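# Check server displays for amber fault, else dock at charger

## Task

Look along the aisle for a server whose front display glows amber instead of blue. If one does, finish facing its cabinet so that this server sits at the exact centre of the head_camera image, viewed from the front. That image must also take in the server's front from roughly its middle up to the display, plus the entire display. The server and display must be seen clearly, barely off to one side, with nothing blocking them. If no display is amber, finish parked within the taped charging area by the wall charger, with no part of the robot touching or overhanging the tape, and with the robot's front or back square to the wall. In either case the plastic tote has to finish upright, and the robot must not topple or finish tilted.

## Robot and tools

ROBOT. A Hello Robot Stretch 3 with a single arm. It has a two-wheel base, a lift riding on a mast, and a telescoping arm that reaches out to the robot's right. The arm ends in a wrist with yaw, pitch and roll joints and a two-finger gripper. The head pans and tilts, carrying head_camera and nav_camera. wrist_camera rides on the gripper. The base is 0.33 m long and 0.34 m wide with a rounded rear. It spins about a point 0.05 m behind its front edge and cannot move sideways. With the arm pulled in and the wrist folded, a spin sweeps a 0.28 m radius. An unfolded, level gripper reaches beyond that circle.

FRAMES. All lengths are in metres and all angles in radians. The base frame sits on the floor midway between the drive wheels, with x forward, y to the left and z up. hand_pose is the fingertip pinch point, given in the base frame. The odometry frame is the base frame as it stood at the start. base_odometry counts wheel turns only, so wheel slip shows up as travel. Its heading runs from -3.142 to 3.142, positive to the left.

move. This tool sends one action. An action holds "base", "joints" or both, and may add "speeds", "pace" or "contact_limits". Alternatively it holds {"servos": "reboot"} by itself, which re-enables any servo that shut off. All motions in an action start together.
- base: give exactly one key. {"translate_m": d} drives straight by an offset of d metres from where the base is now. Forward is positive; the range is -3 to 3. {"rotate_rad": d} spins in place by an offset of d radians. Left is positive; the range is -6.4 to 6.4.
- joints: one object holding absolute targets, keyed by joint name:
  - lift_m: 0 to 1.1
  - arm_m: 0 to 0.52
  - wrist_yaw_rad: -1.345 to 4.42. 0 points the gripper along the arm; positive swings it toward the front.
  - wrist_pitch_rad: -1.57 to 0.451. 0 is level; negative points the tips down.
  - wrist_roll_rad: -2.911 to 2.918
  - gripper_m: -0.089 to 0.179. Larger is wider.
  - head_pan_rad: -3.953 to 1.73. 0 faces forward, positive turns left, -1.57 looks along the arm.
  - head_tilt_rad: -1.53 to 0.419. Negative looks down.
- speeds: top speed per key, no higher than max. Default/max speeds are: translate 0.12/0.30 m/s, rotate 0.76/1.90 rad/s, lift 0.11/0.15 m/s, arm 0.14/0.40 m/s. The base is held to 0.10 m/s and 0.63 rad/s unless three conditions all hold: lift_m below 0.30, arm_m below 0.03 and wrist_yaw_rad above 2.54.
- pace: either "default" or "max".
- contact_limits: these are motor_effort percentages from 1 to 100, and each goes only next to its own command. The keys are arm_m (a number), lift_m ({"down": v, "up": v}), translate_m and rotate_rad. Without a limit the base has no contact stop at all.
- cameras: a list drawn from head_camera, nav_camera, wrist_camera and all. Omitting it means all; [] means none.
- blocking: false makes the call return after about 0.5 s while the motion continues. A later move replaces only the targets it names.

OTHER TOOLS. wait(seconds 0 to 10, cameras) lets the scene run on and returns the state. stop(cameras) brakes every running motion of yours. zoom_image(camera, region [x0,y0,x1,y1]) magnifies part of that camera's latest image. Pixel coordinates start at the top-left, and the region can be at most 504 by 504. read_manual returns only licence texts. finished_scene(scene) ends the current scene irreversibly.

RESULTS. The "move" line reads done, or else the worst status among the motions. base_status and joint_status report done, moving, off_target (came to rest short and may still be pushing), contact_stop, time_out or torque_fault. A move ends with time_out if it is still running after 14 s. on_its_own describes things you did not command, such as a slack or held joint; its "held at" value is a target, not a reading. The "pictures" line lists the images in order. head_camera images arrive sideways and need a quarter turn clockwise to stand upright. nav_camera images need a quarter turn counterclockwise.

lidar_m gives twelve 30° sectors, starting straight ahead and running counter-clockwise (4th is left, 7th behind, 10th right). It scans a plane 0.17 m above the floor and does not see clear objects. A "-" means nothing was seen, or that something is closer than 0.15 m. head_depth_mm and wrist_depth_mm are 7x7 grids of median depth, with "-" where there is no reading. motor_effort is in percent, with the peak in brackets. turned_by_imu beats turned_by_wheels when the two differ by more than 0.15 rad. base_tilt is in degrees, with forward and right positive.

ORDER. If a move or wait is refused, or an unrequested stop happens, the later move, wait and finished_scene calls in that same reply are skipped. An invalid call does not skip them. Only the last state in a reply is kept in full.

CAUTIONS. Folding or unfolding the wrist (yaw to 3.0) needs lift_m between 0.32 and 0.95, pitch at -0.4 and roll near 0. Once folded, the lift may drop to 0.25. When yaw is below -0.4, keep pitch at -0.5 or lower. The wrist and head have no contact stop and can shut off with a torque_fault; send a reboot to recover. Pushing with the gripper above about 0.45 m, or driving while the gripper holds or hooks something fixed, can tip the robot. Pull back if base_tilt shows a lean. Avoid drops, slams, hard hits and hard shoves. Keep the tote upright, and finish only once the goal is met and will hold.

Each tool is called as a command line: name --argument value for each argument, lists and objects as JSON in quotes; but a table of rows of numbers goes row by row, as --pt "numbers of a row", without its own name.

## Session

move

move --joints '{"head_pan_rad":-0.9,"head_tilt_rad":-0.2}' --cameras '["head_camera","nav_camera"]'

move --joints '{"head_pan_rad":0.9}' --cameras '["head_camera","nav_camera"]'

move --joints '{"head_pan_rad":-2.6,"head_tilt_rad":-0.2}' --cameras '["head_camera","nav_camera"]'

Scene clock: 0.00 s.
turned_by_wheels: +0.000
turned_by_imu: +0.000
base_status: not commanded
joint_status: not commanded
motor_effort: left_wheel=-0.2 right_wheel=-0.7 lift_m=+15.7 arm_m=-3.5 wrist_yaw_rad=+0.0 wrist_pitch_rad=+2.1 wrist_roll_rad=+0.0 gripper_m=+0.1 head_pan_rad=+0.3 head_tilt_rad=+6.9
Images, in order (width x height): head_camera 896x504, nav_camera 672x504, wrist_camera 644x364.

Scene clock: 1.00 s.
move: done
turned_by_wheels: +0.000
turned_by_imu: +0.000
joint_status: all done
motor_effort: left_wheel=-0.3(1.1) right_wheel=-1.0(1.2) lift_m=+15.9(16.5) arm_m=-4.4(5.6) wrist_yaw_rad=+0.0(0.5) wrist_pitch_rad=+2.4(2.8) wrist_roll_rad=+0.3(0.3) gripper_m=+0.1(0.5) head_pan_rad=-0.5(5.2) head_tilt_rad=-1.4(3.8)
pictures: head_camera (sideways), nav_camera (sideways)

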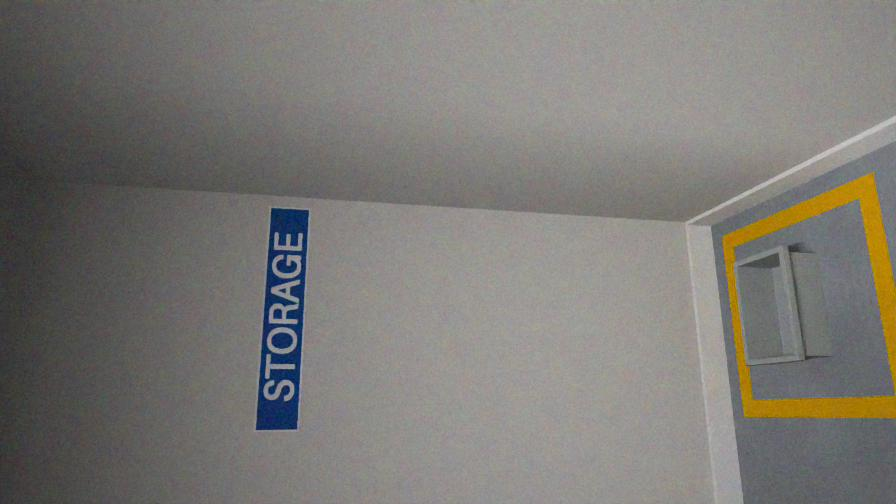

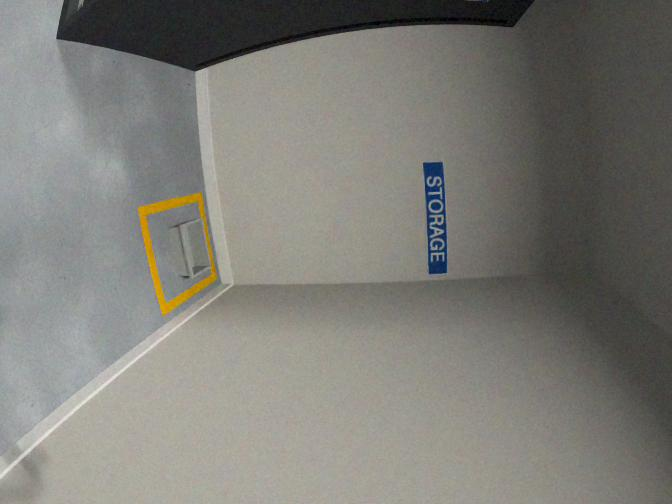

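Scene clock: 2.30 s.
move: done
turned_by_wheels: +0.000
turned_by_imu: +0.000
joint_status: all done
motor_effort: left_wheel=+0.1(0.9) right_wheel=-0.9(1.2) lift_m=+16.8(17.2) arm_m=-5.7(6.6) wrist_yaw_rad=-0.1(0.7) wrist_pitch_rad=+2.2(2.8) wrist_roll_rad=+0.3(0.3) gripper_m=+0.1(0.7) head_pan_rad=-1.0(6.1) head_tilt_rad=-1.7(2.2)
pictures: head_camera (sideways), nav_camera (sideways)

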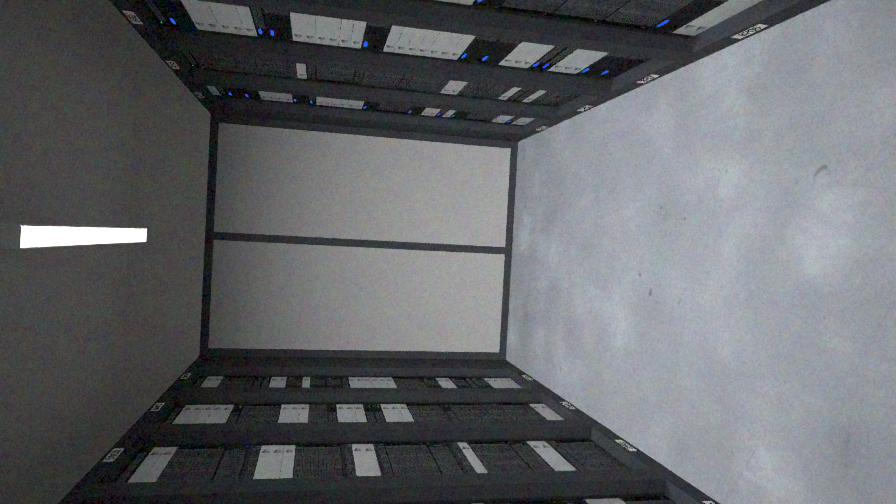

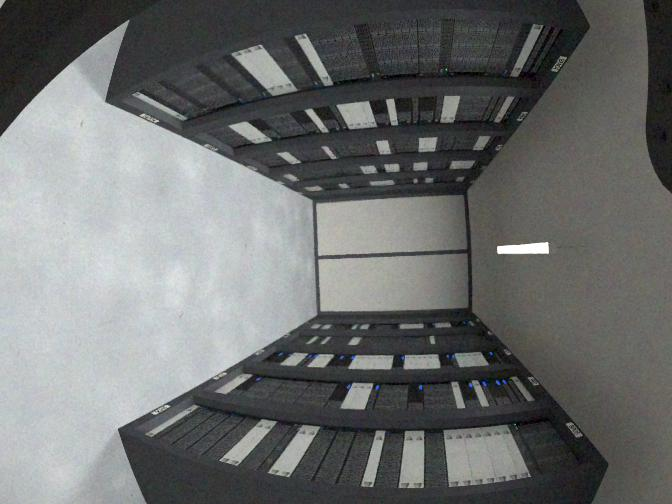

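Scene clock: 5.37 s.
move: done
base_odometry: x=+0.000 y=+0.000 heading=+0.000
turned_by_wheels: +0.000
turned_by_imu: +0.001
base_tilt: forward=+0.9 right=-1.4
lidar_m: 1.10 1.26 2.15 1.16 1.38 1.66 0.80 0.64 0.63 0.69 1.05 1.84
head_depth_mm: 648 681 720 761 803 855 914 / 621 651 683 721 760 807 859 / 594 621 653 686 723 762 809 / 570 595 622 653 686 722 765 / 547 570 596 624 655 688 724 / 527 548 571 596 625 656 689 / 508 529 550 573 597 627 656
joint_positions: lift_m=+0.326 arm_m=+0.001 wrist_yaw_rad=+2.974 wrist_pitch_rad=-0.615 wrist_roll_rad=+0.000 gripper_m=+0.037 head_pan_rad=-2.612 head_tilt_rad=-0.200
joint_status: all done
measured_speeds: translate_m=+0.000 rotate_rad=+0.000 lift_m=+0.000 arm_m=+0.000 wrist_yaw_rad=+0.000 wrist_pitch_rad=+0.000 wrist_roll_rad=+0.000 head_pan_rad=+0.024 head_tilt_rad=+0.000
motor_effort: left_wheel=+0.1(1.5) right_wheel=-1.1(1.3) lift_m=+18.9(19.2) arm_m=-10.2(10.3) wrist_yaw_rad=+0.1(0.9) wrist_pitch_rad=+2.1(2.8) wrist_roll_rad=+0.3(0.3) gripper_m=+0.1(0.7) head_pan_rad=+3.0(4.5) head_tilt_rad=-0.9(3.0)
hand_pose: x=+0.0113 y=+0.0470 z=+0.2974 quat_wxyz=(+0.270, +0.689, +0.157, +0.654) (m; base frame)
wrist_depth_mm: 148 150 - - - - - / 876 163 872 871 858 846 833 / 739 186 691 729 700 713 682 / 641 595 607 609 609 595 597 / 553 550 158 328 515 520 518 / 490 304 127 293 128 467 464 / 275 279 260 267 408 416 412
pictures: head_camera (sideways), nav_camera (sideways)

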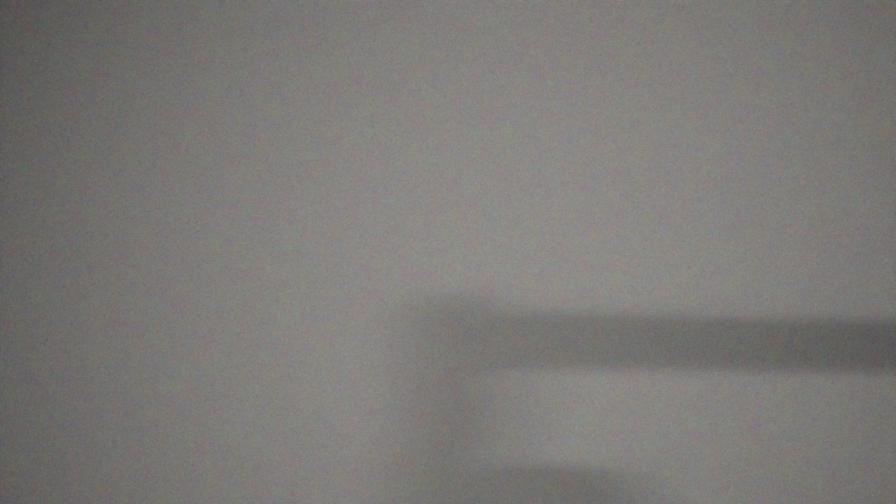

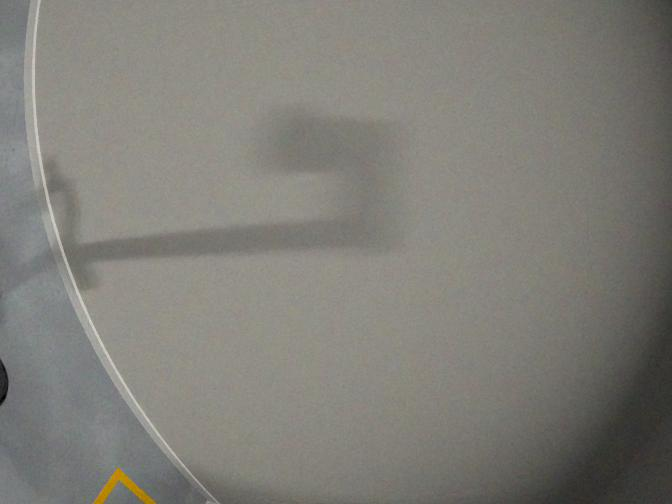

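move --base '{"rotate_rad":0.99}' --joints '{"head_pan_rad":-0.7,"head_tilt_rad":-0.2}'

zoom_image --camera "head_camera" --region '[200, 0, 704, 504]'

Scene clock: 21.30 s.
move: done
base_odometry: x=+0.000 y=+0.000 heading=+0.989
turned_by_wheels: +0.989
turned_by_imu: +1.008
base_tilt: forward=+0.9 right=-1.6
lidar_m: 2.59 1.16 1.29 1.78 0.84 0.65 0.63 0.67 0.98 1.83 1.11 1.10
head_depth_mm: 1082 1143 1223 1302 1398 1511 1558 / 995 1047 1106 1178 1258 1349 1447 / 957 998 1036 1084 1138 1205 1292 / 1189 1224 1259 1293 1337 1379 1408 / 1352 1406 1452 1512 1584 1671 1541 / 1781 1808 1881 1973 2059 1948 1560 / 2655 2278 2400 2524 2611 2032 1541
base_status: done
joint_positions: lift_m=+0.326 arm_m=+0.001 wrist_yaw_rad=+2.974 wrist_pitch_rad=-0.615 wrist_roll_rad=+0.000 gripper_m=+0.037 head_pan_rad=-0.692 head_tilt_rad=-0.200
joint_status: all done
motor_effort: left_wheel=-12.7(15.4) right_wheel=+9.5(16.1) lift_m=+22.1(22.3) arm_m=-15.5(16.3) wrist_yaw_rad=+0.0(0.8) wrist_pitch_rad=+2.3(2.9) wrist_roll_rad=+0.2(0.4) gripper_m=+0.2(0.7) head_pan_rad=-2.8(5.4) head_tilt_rad=-0.4(3.5)
hand_pose: x=+0.0113 y=+0.0470 z=+0.2974 quat_wxyz=(+0.270, +0.689, +0.157, +0.654) (m; base frame)
wrist_depth_mm: 141 150 - - - - 976 / 832 162 900 867 857 856 844 / 767 186 699 725 722 696 684 / 641 586 605 614 604 597 594 / 552 553 158 326 525 524 518 / 480 302 127 291 128 466 461 / 274 282 260 269 412 414 416
pictures: head_camera (sideways), nav_camera (sideways), wrist_camera

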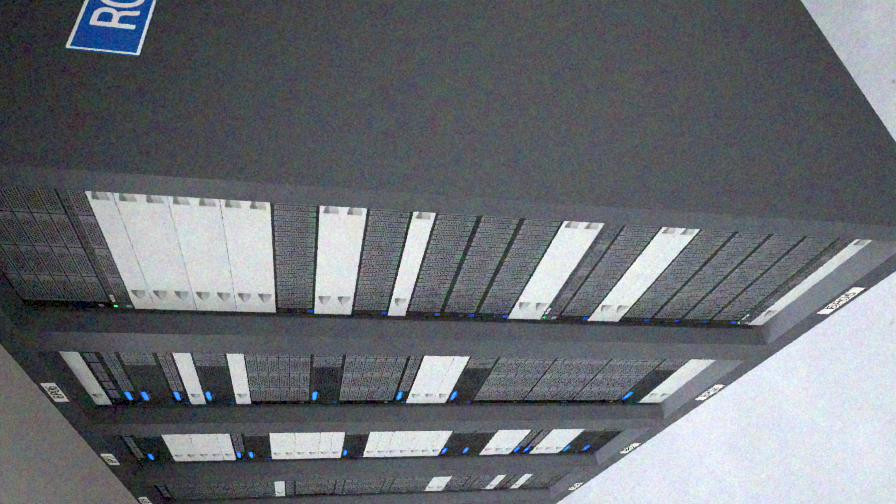

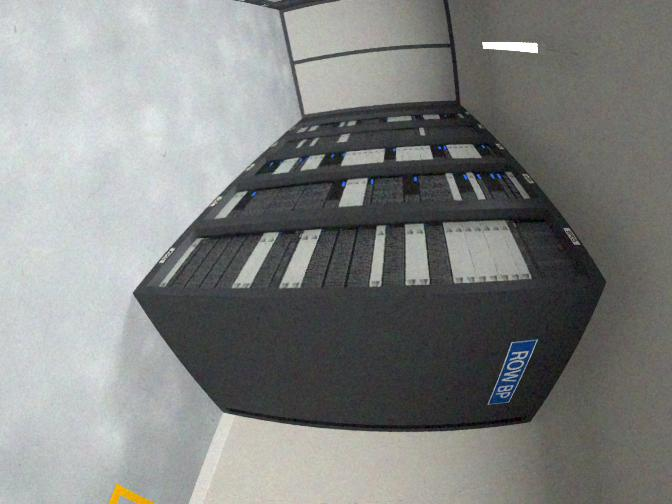

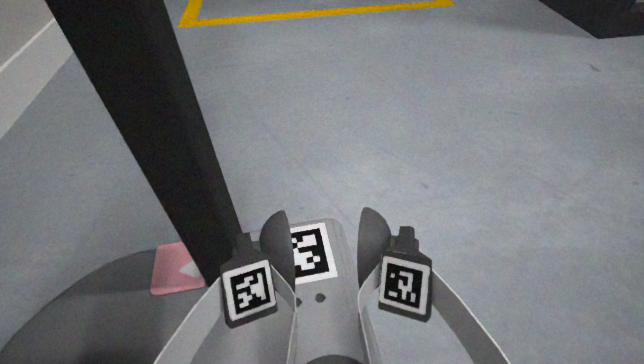

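Scaled by 1.000.

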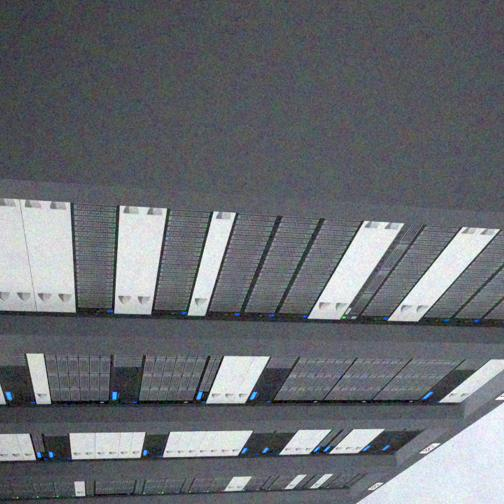

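move --base '{"translate_m":1.3}' --joints '{"lift_m":0.28,"head_pan_rad":-1.1}' --pace "max"

move --base '{"rotate_rad":-0.13}' --joints '{"head_pan_rad":0.0}'

Scene clock: 31.73 s.
move: done
turned_by_wheels: +0.000
turned_by_imu: +0.009
base_status: done
joint_status: all done
motor_effort: left_wheel=-1.8(9.9) right_wheel=+9.9(18.9) lift_m=+20.3(21.8) arm_m=-14.6(15.8) wrist_yaw_rad=+0.1(0.9) wrist_pitch_rad=+2.6(3.1) wrist_roll_rad=+0.1(0.3) gripper_m=-0.2(0.7) head_pan_rad=+2.4(4.1) head_tilt_rad=+0.1(1.6)

Scene clock: 32.83 s.
move: done
base_odometry: x=+0.714 y=+1.086 heading=+0.860
turned_by_wheels: -0.129
turned_by_imu: -0.131
base_tilt: forward=+1.1 right=-1.7
lidar_m: 2.66 1.03 0.79 0.70 0.77 2.03 1.93 1.98 0.91 0.81 0.83 1.09
head_depth_mm: 2442 2271 2320 2311 2235 2013 1612 / 2453 2503 2630 2706 2773 2135 1600 / 2462 2502 2603 2727 2823 2117 1583 / 2429 2515 2622 2722 2827 2097 1577 / 2452 2495 2600 2723 2796 2082 1570 / 2462 2487 2594 2709 2786 2070 1555 / 2412 2089 2146 2186 2266 1989 1546
base_status: done
joint_positions: lift_m=+0.280 arm_m=+0.001 wrist_yaw_rad=+2.974 wrist_pitch_rad=-0.616 wrist_roll_rad=+0.000 gripper_m=+0.037 head_pan_rad=+0.026 head_tilt_rad=-0.200
joint_status: all done
motor_effort: left_wheel=+10.7(11.9) right_wheel=-10.9(12.1) lift_m=+22.3(22.3) arm_m=-14.8(15.1) wrist_yaw_rad=+0.0(0.7) wrist_pitch_rad=+2.5(2.9) wrist_roll_rad=+0.2(0.3) gripper_m=-0.3(0.7) head_pan_rad=-1.4(4.4) head_tilt_rad=+0.7(1.3)
hand_pose: x=+0.0113 y=+0.0468 z=+0.2509 quat_wxyz=(+0.270, +0.689, +0.158, +0.654) (m; base frame)
wrist_depth_mm: 144 150 767 782 834 840 867 / 711 163 743 771 775 747 734 / 680 185 627 649 618 625 608 / 568 532 531 550 540 541 519 / 498 283 158 273 458 459 458 / 255 253 127 241 128 417 407 / 229 230 217 227 364 373 371
pictures: head_camera (sideways), nav_camera (sideways), wrist_camera

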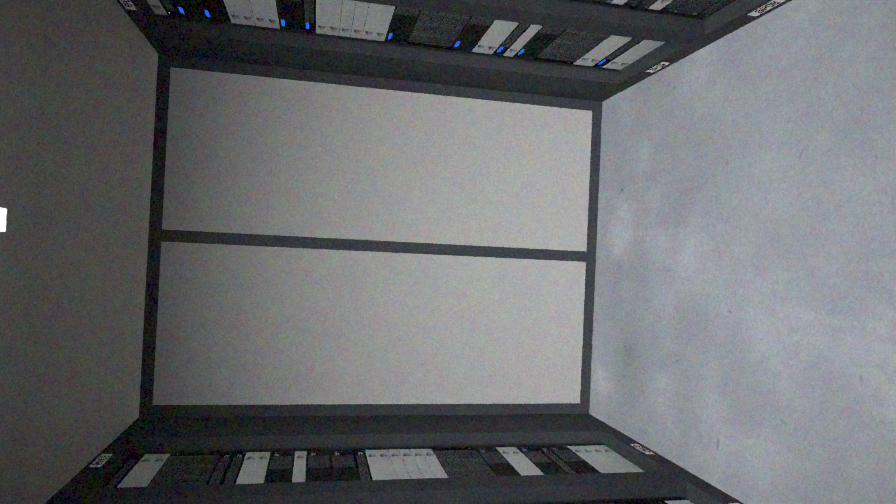

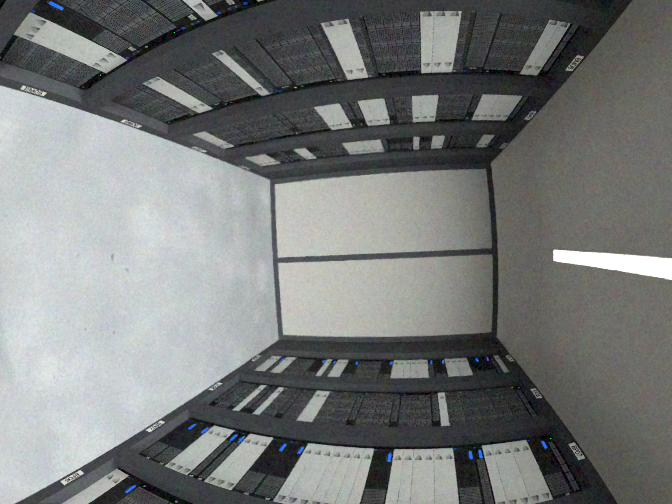

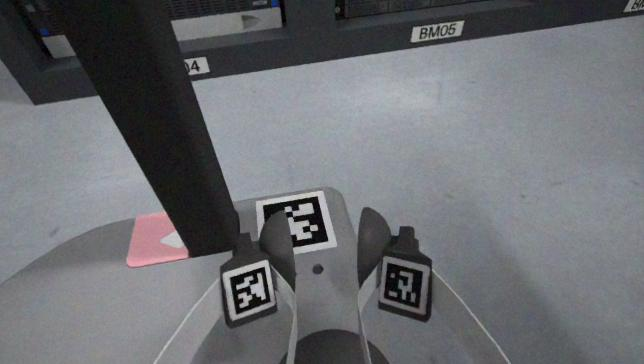

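move --joints '{"head_pan_rad":-0.9,"head_tilt_rad":-0.25}' --cameras '["head_camera","nav_camera"]'

move --joints '{"head_pan_rad":1.6}' --cameras '["head_camera","nav_camera"]'

move --joints '{"head_pan_rad":-1.9}' --cameras '["head_camera","nav_camera"]'

move --joints '{"head_pan_rad":-3.9}' --cameras '["head_camera","nav_camera"]'

Scene clock: 39.93 s.
move: done
turned_by_wheels: +0.000
turned_by_imu: +0.001
joint_status: all done
motor_effort: left_wheel=+10.1(11.5) right_wheel=-10.6(10.9) lift_m=+26.7(26.8) arm_m=-14.3(15.0) wrist_yaw_rad=-0.8(0.8) wrist_pitch_rad=+2.5(2.8) wrist_roll_rad=+0.3(0.3) gripper_m=+0.3(0.6) head_pan_rad=+0.0(4.0) head_tilt_rad=-1.5(4.9)
pictures: head_camera (sideways), nav_camera (sideways)

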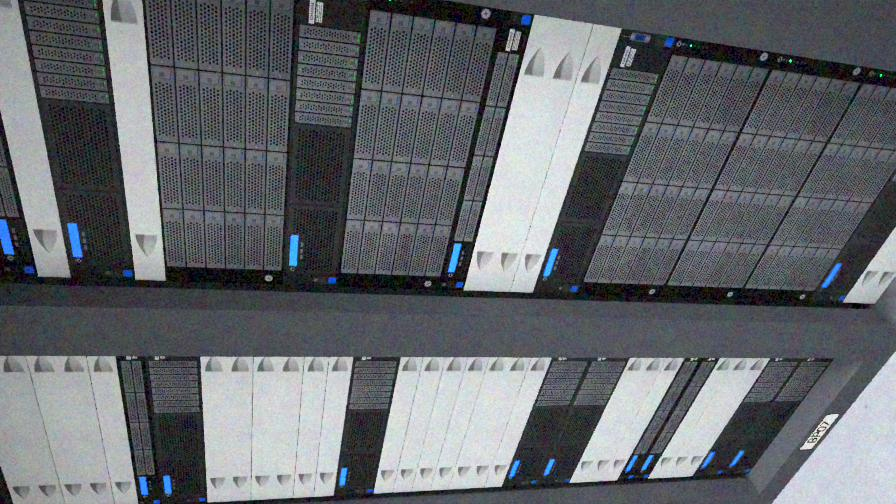

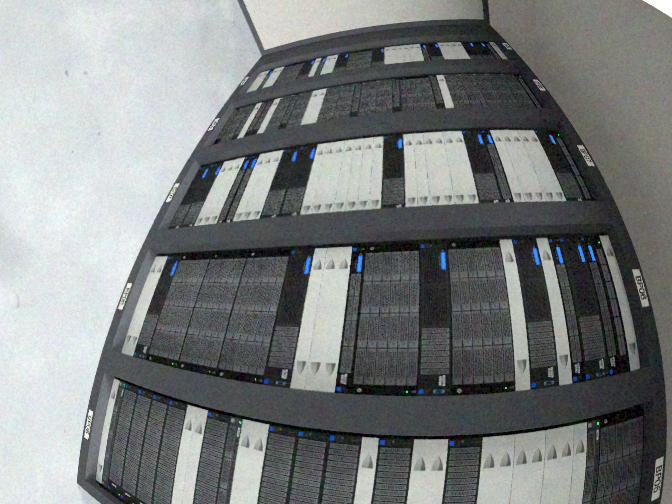

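Scene clock: 42.53 s.
move: done
turned_by_wheels: +0.000
turned_by_imu: +0.001
joint_status: all done
motor_effort: left_wheel=+11.3(11.9) right_wheel=-10.7(10.9) lift_m=+29.6(29.9) arm_m=-14.5(15.1) wrist_yaw_rad=+0.5(0.9) wrist_pitch_rad=+2.5(2.9) wrist_roll_rad=+0.1(0.4) gripper_m=-0.2(0.6) head_pan_rad=-2.1(6.1) head_tilt_rad=-1.8(2.3)
pictures: head_camera (sideways), nav_camera (sideways)

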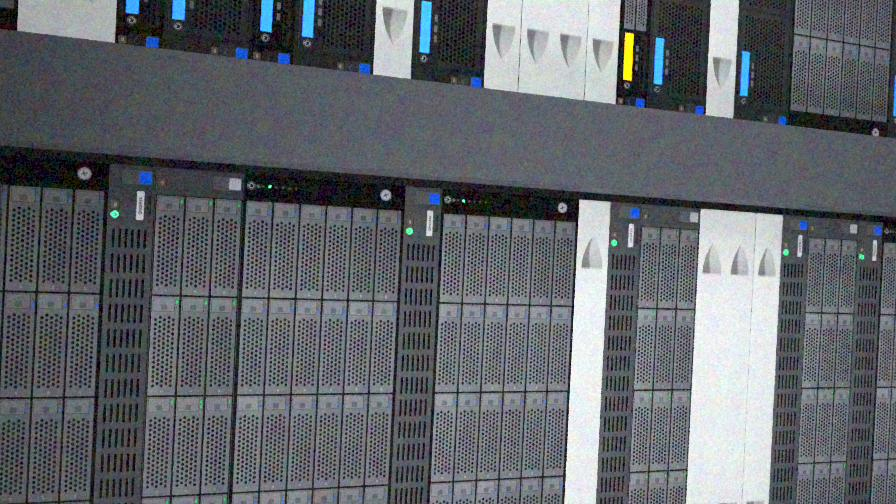

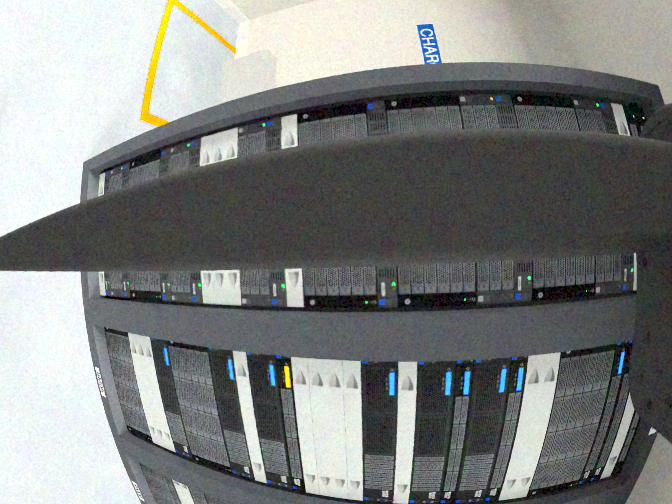

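Scene clock: 45.63 s.
move: done
turned_by_wheels: +0.000
turned_by_imu: +0.001
joint_status: all done
motor_effort: left_wheel=+10.6(12.3) right_wheel=-10.9(11.0) lift_m=+33.8(33.8) arm_m=-14.0(15.2) wrist_yaw_rad=+0.0(0.7) wrist_pitch_rad=+2.6(3.1) wrist_roll_rad=+0.0(0.3) gripper_m=+0.5(0.6) head_pan_rad=+2.3(4.3) head_tilt_rad=-0.1(2.8)
pictures: head_camera (sideways), nav_camera (sideways)

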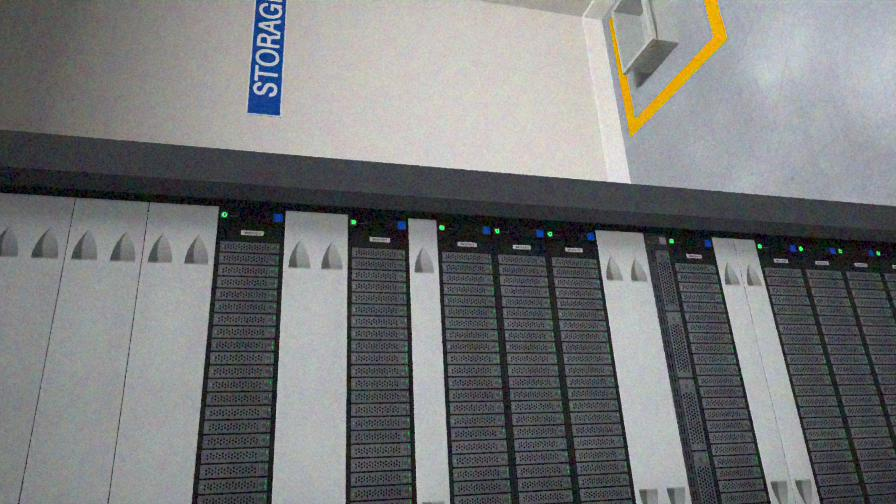

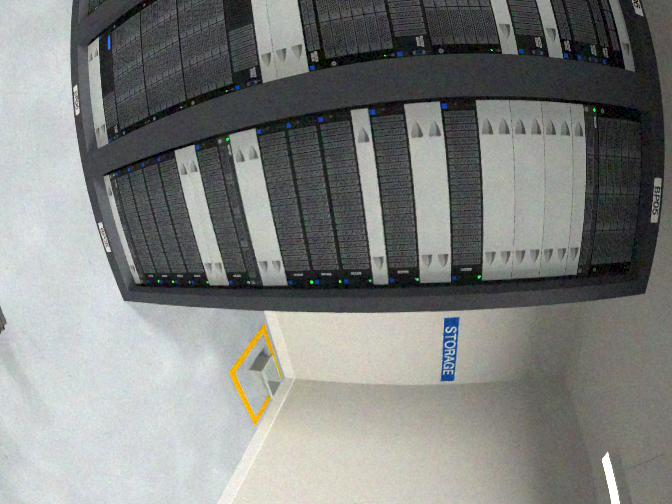

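Scene clock: 47.00 s.
move: done
base_odometry: x=+0.714 y=+1.086 heading=+0.860
turned_by_wheels: +0.000
turned_by_imu: +0.000
base_tilt: forward=+1.1 right=-1.6
lidar_m: 2.65 1.03 0.79 0.70 0.77 2.03 1.93 1.98 0.91 0.81 0.82 1.10
head_depth_mm: - - - - - - - / - - - - - - - / 1963 2029 2119 2213 2190 2045 - / 2145 2235 2323 2440 2472 1940 1487 / 2175 2296 2419 2546 2586 1941 1488 / 1981 2071 2171 2285 2370 1912 1480 / 1809 1898 1984 2067 2167 1898 1459
joint_positions: lift_m=+0.280 arm_m=+0.001 wrist_yaw_rad=+2.974 wrist_pitch_rad=-0.616 wrist_roll_rad=+0.000 gripper_m=+0.037 head_pan_rad=-3.941 head_tilt_rad=-0.250
joint_status: all done
motor_effort: left_wheel=+10.1(11.7) right_wheel=-10.4(10.9) lift_m=+35.5(35.5) arm_m=-14.4(15.0) wrist_yaw_rad=+0.0(0.8) wrist_pitch_rad=+2.2(2.9) wrist_roll_rad=+0.1(0.3) gripper_m=+0.4(0.7) head_pan_rad=+3.1(4.7) head_tilt_rad=-0.4(1.8)
hand_pose: x=+0.0113 y=+0.0468 z=+0.2509 quat_wxyz=(+0.270, +0.689, +0.158, +0.654) (m; base frame)
wrist_depth_mm: 145 151 764 808 836 867 881 / 717 163 742 775 750 739 725 / 678 187 642 637 623 621 612 / 564 535 536 551 543 532 521 / 492 285 158 270 458 463 460 / 253 253 127 243 129 417 414 / 229 231 215 226 362 368 372
pictures: head_camera (sideways), nav_camera (sideways)

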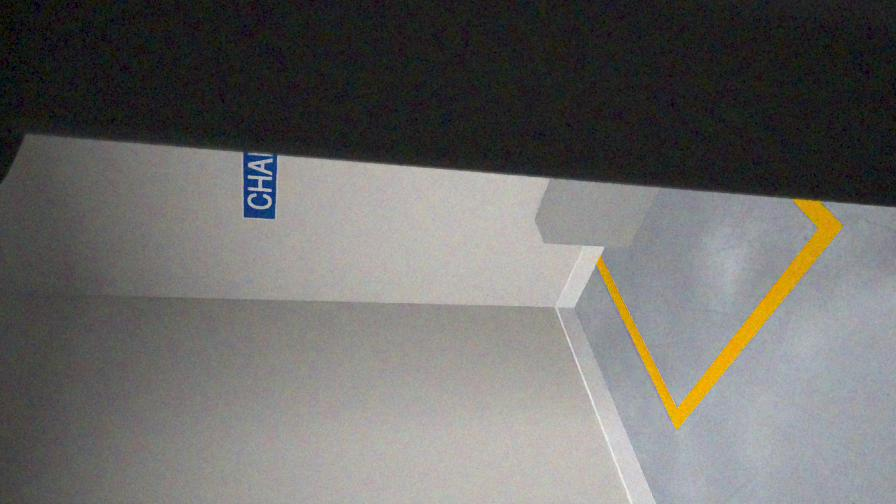

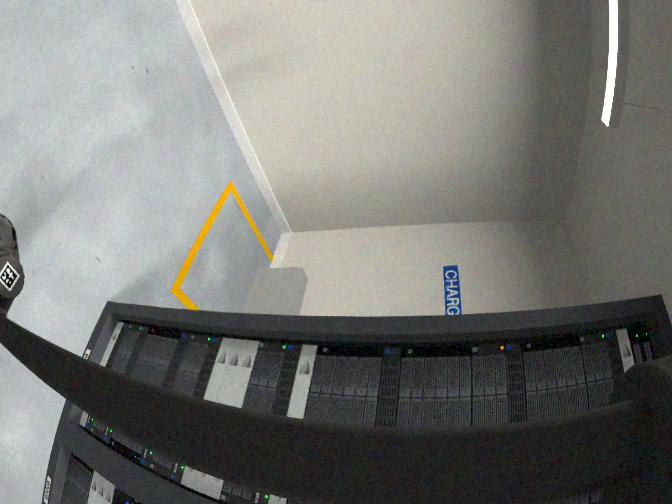

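move --base '{"translate_m":0.31}' --joints '{"head_pan_rad":1.57,"head_tilt_rad":-0.5}' --cameras '["head_camera"]'

Scene clock: 58.87 s.
move: done
base_odometry: x=+0.917 y=+1.321 heading=+0.860
turned_by_wheels: +0.000
turned_by_imu: +0.004
base_tilt: forward=+1.0 right=-1.6
lidar_m: 2.47 1.14 0.80 0.72 0.72 1.01 2.24 2.30 0.89 0.80 0.87 1.15
head_depth_mm: 606 663 732 817 906 1004 1167 / 605 664 732 820 927 1070 1189 / 605 663 733 817 928 1069 1186 / 605 663 733 817 926 1072 1180 / 606 662 731 820 942 1047 1179 / 571 626 683 766 853 1003 1167 / 557 618 699 805 927 1068 1172
base_status: done
joint_positions: lift_m=+0.280 arm_m=+0.001 wrist_yaw_rad=+2.974 wrist_pitch_rad=-0.616 wrist_roll_rad=+0.000 gripper_m=+0.037 head_pan_rad=+1.582 head_tilt_rad=-0.502
joint_status: all done
measured_speeds: translate_m=+0.000 rotate_rad=+0.000 lift_m=+0.000 arm_m=+0.000 wrist_yaw_rad=+0.000 wrist_pitch_rad=+0.000 wrist_roll_rad=+0.000 head_pan_rad=-0.024 head_tilt_rad=+0.000
motor_effort: left_wheel=+6.9(13.7) right_wheel=+2.6(7.1) lift_m=+34.1(39.0) arm_m=-14.1(14.8) wrist_yaw_rad=-0.2(0.8) wrist_pitch_rad=+2.7(3.1) wrist_roll_rad=+0.1(0.3) gripper_m=+0.0(0.7) head_pan_rad=-2.9(5.5) head_tilt_rad=+3.7(4.9)
hand_pose: x=+0.0113 y=+0.0468 z=+0.2509 quat_wxyz=(+0.270, +0.689, +0.158, +0.654) (m; base frame)
wrist_depth_mm: 144 150 775 799 817 897 863 / 714 163 790 788 766 743 737 / 673 187 630 637 630 627 623 / 561 527 536 545 538 534 524 / 489 280 158 271 458 464 461 / 255 253 127 242 129 413 408 / 228 230 215 226 360 371 368
pictures: head_camera (sideways)

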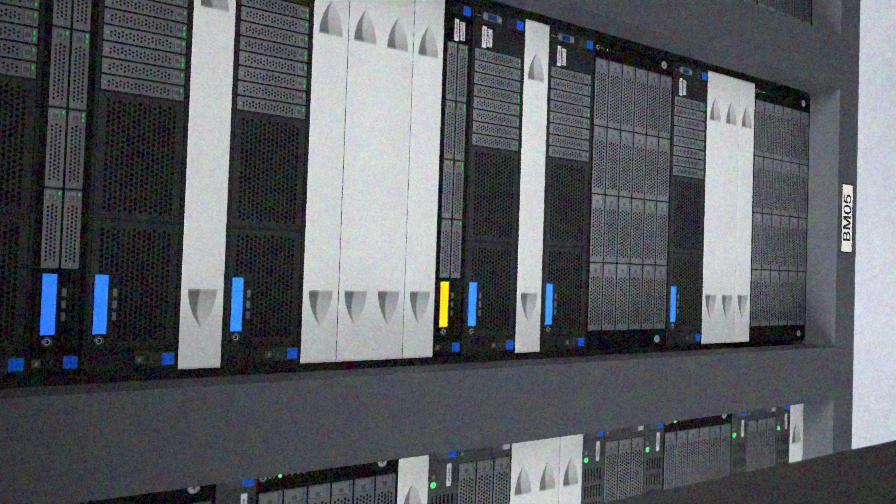

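zoom_image --camera "head_camera" --region '[408, 212, 488, 292]'

Scaled by 6.300 from the camera's 896x504 image, which has a finer 1280x720 frame.

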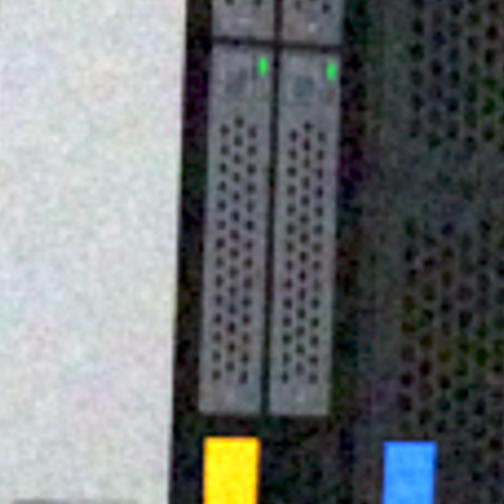

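finished_scene --scene 2

The scene is finished: the task was done.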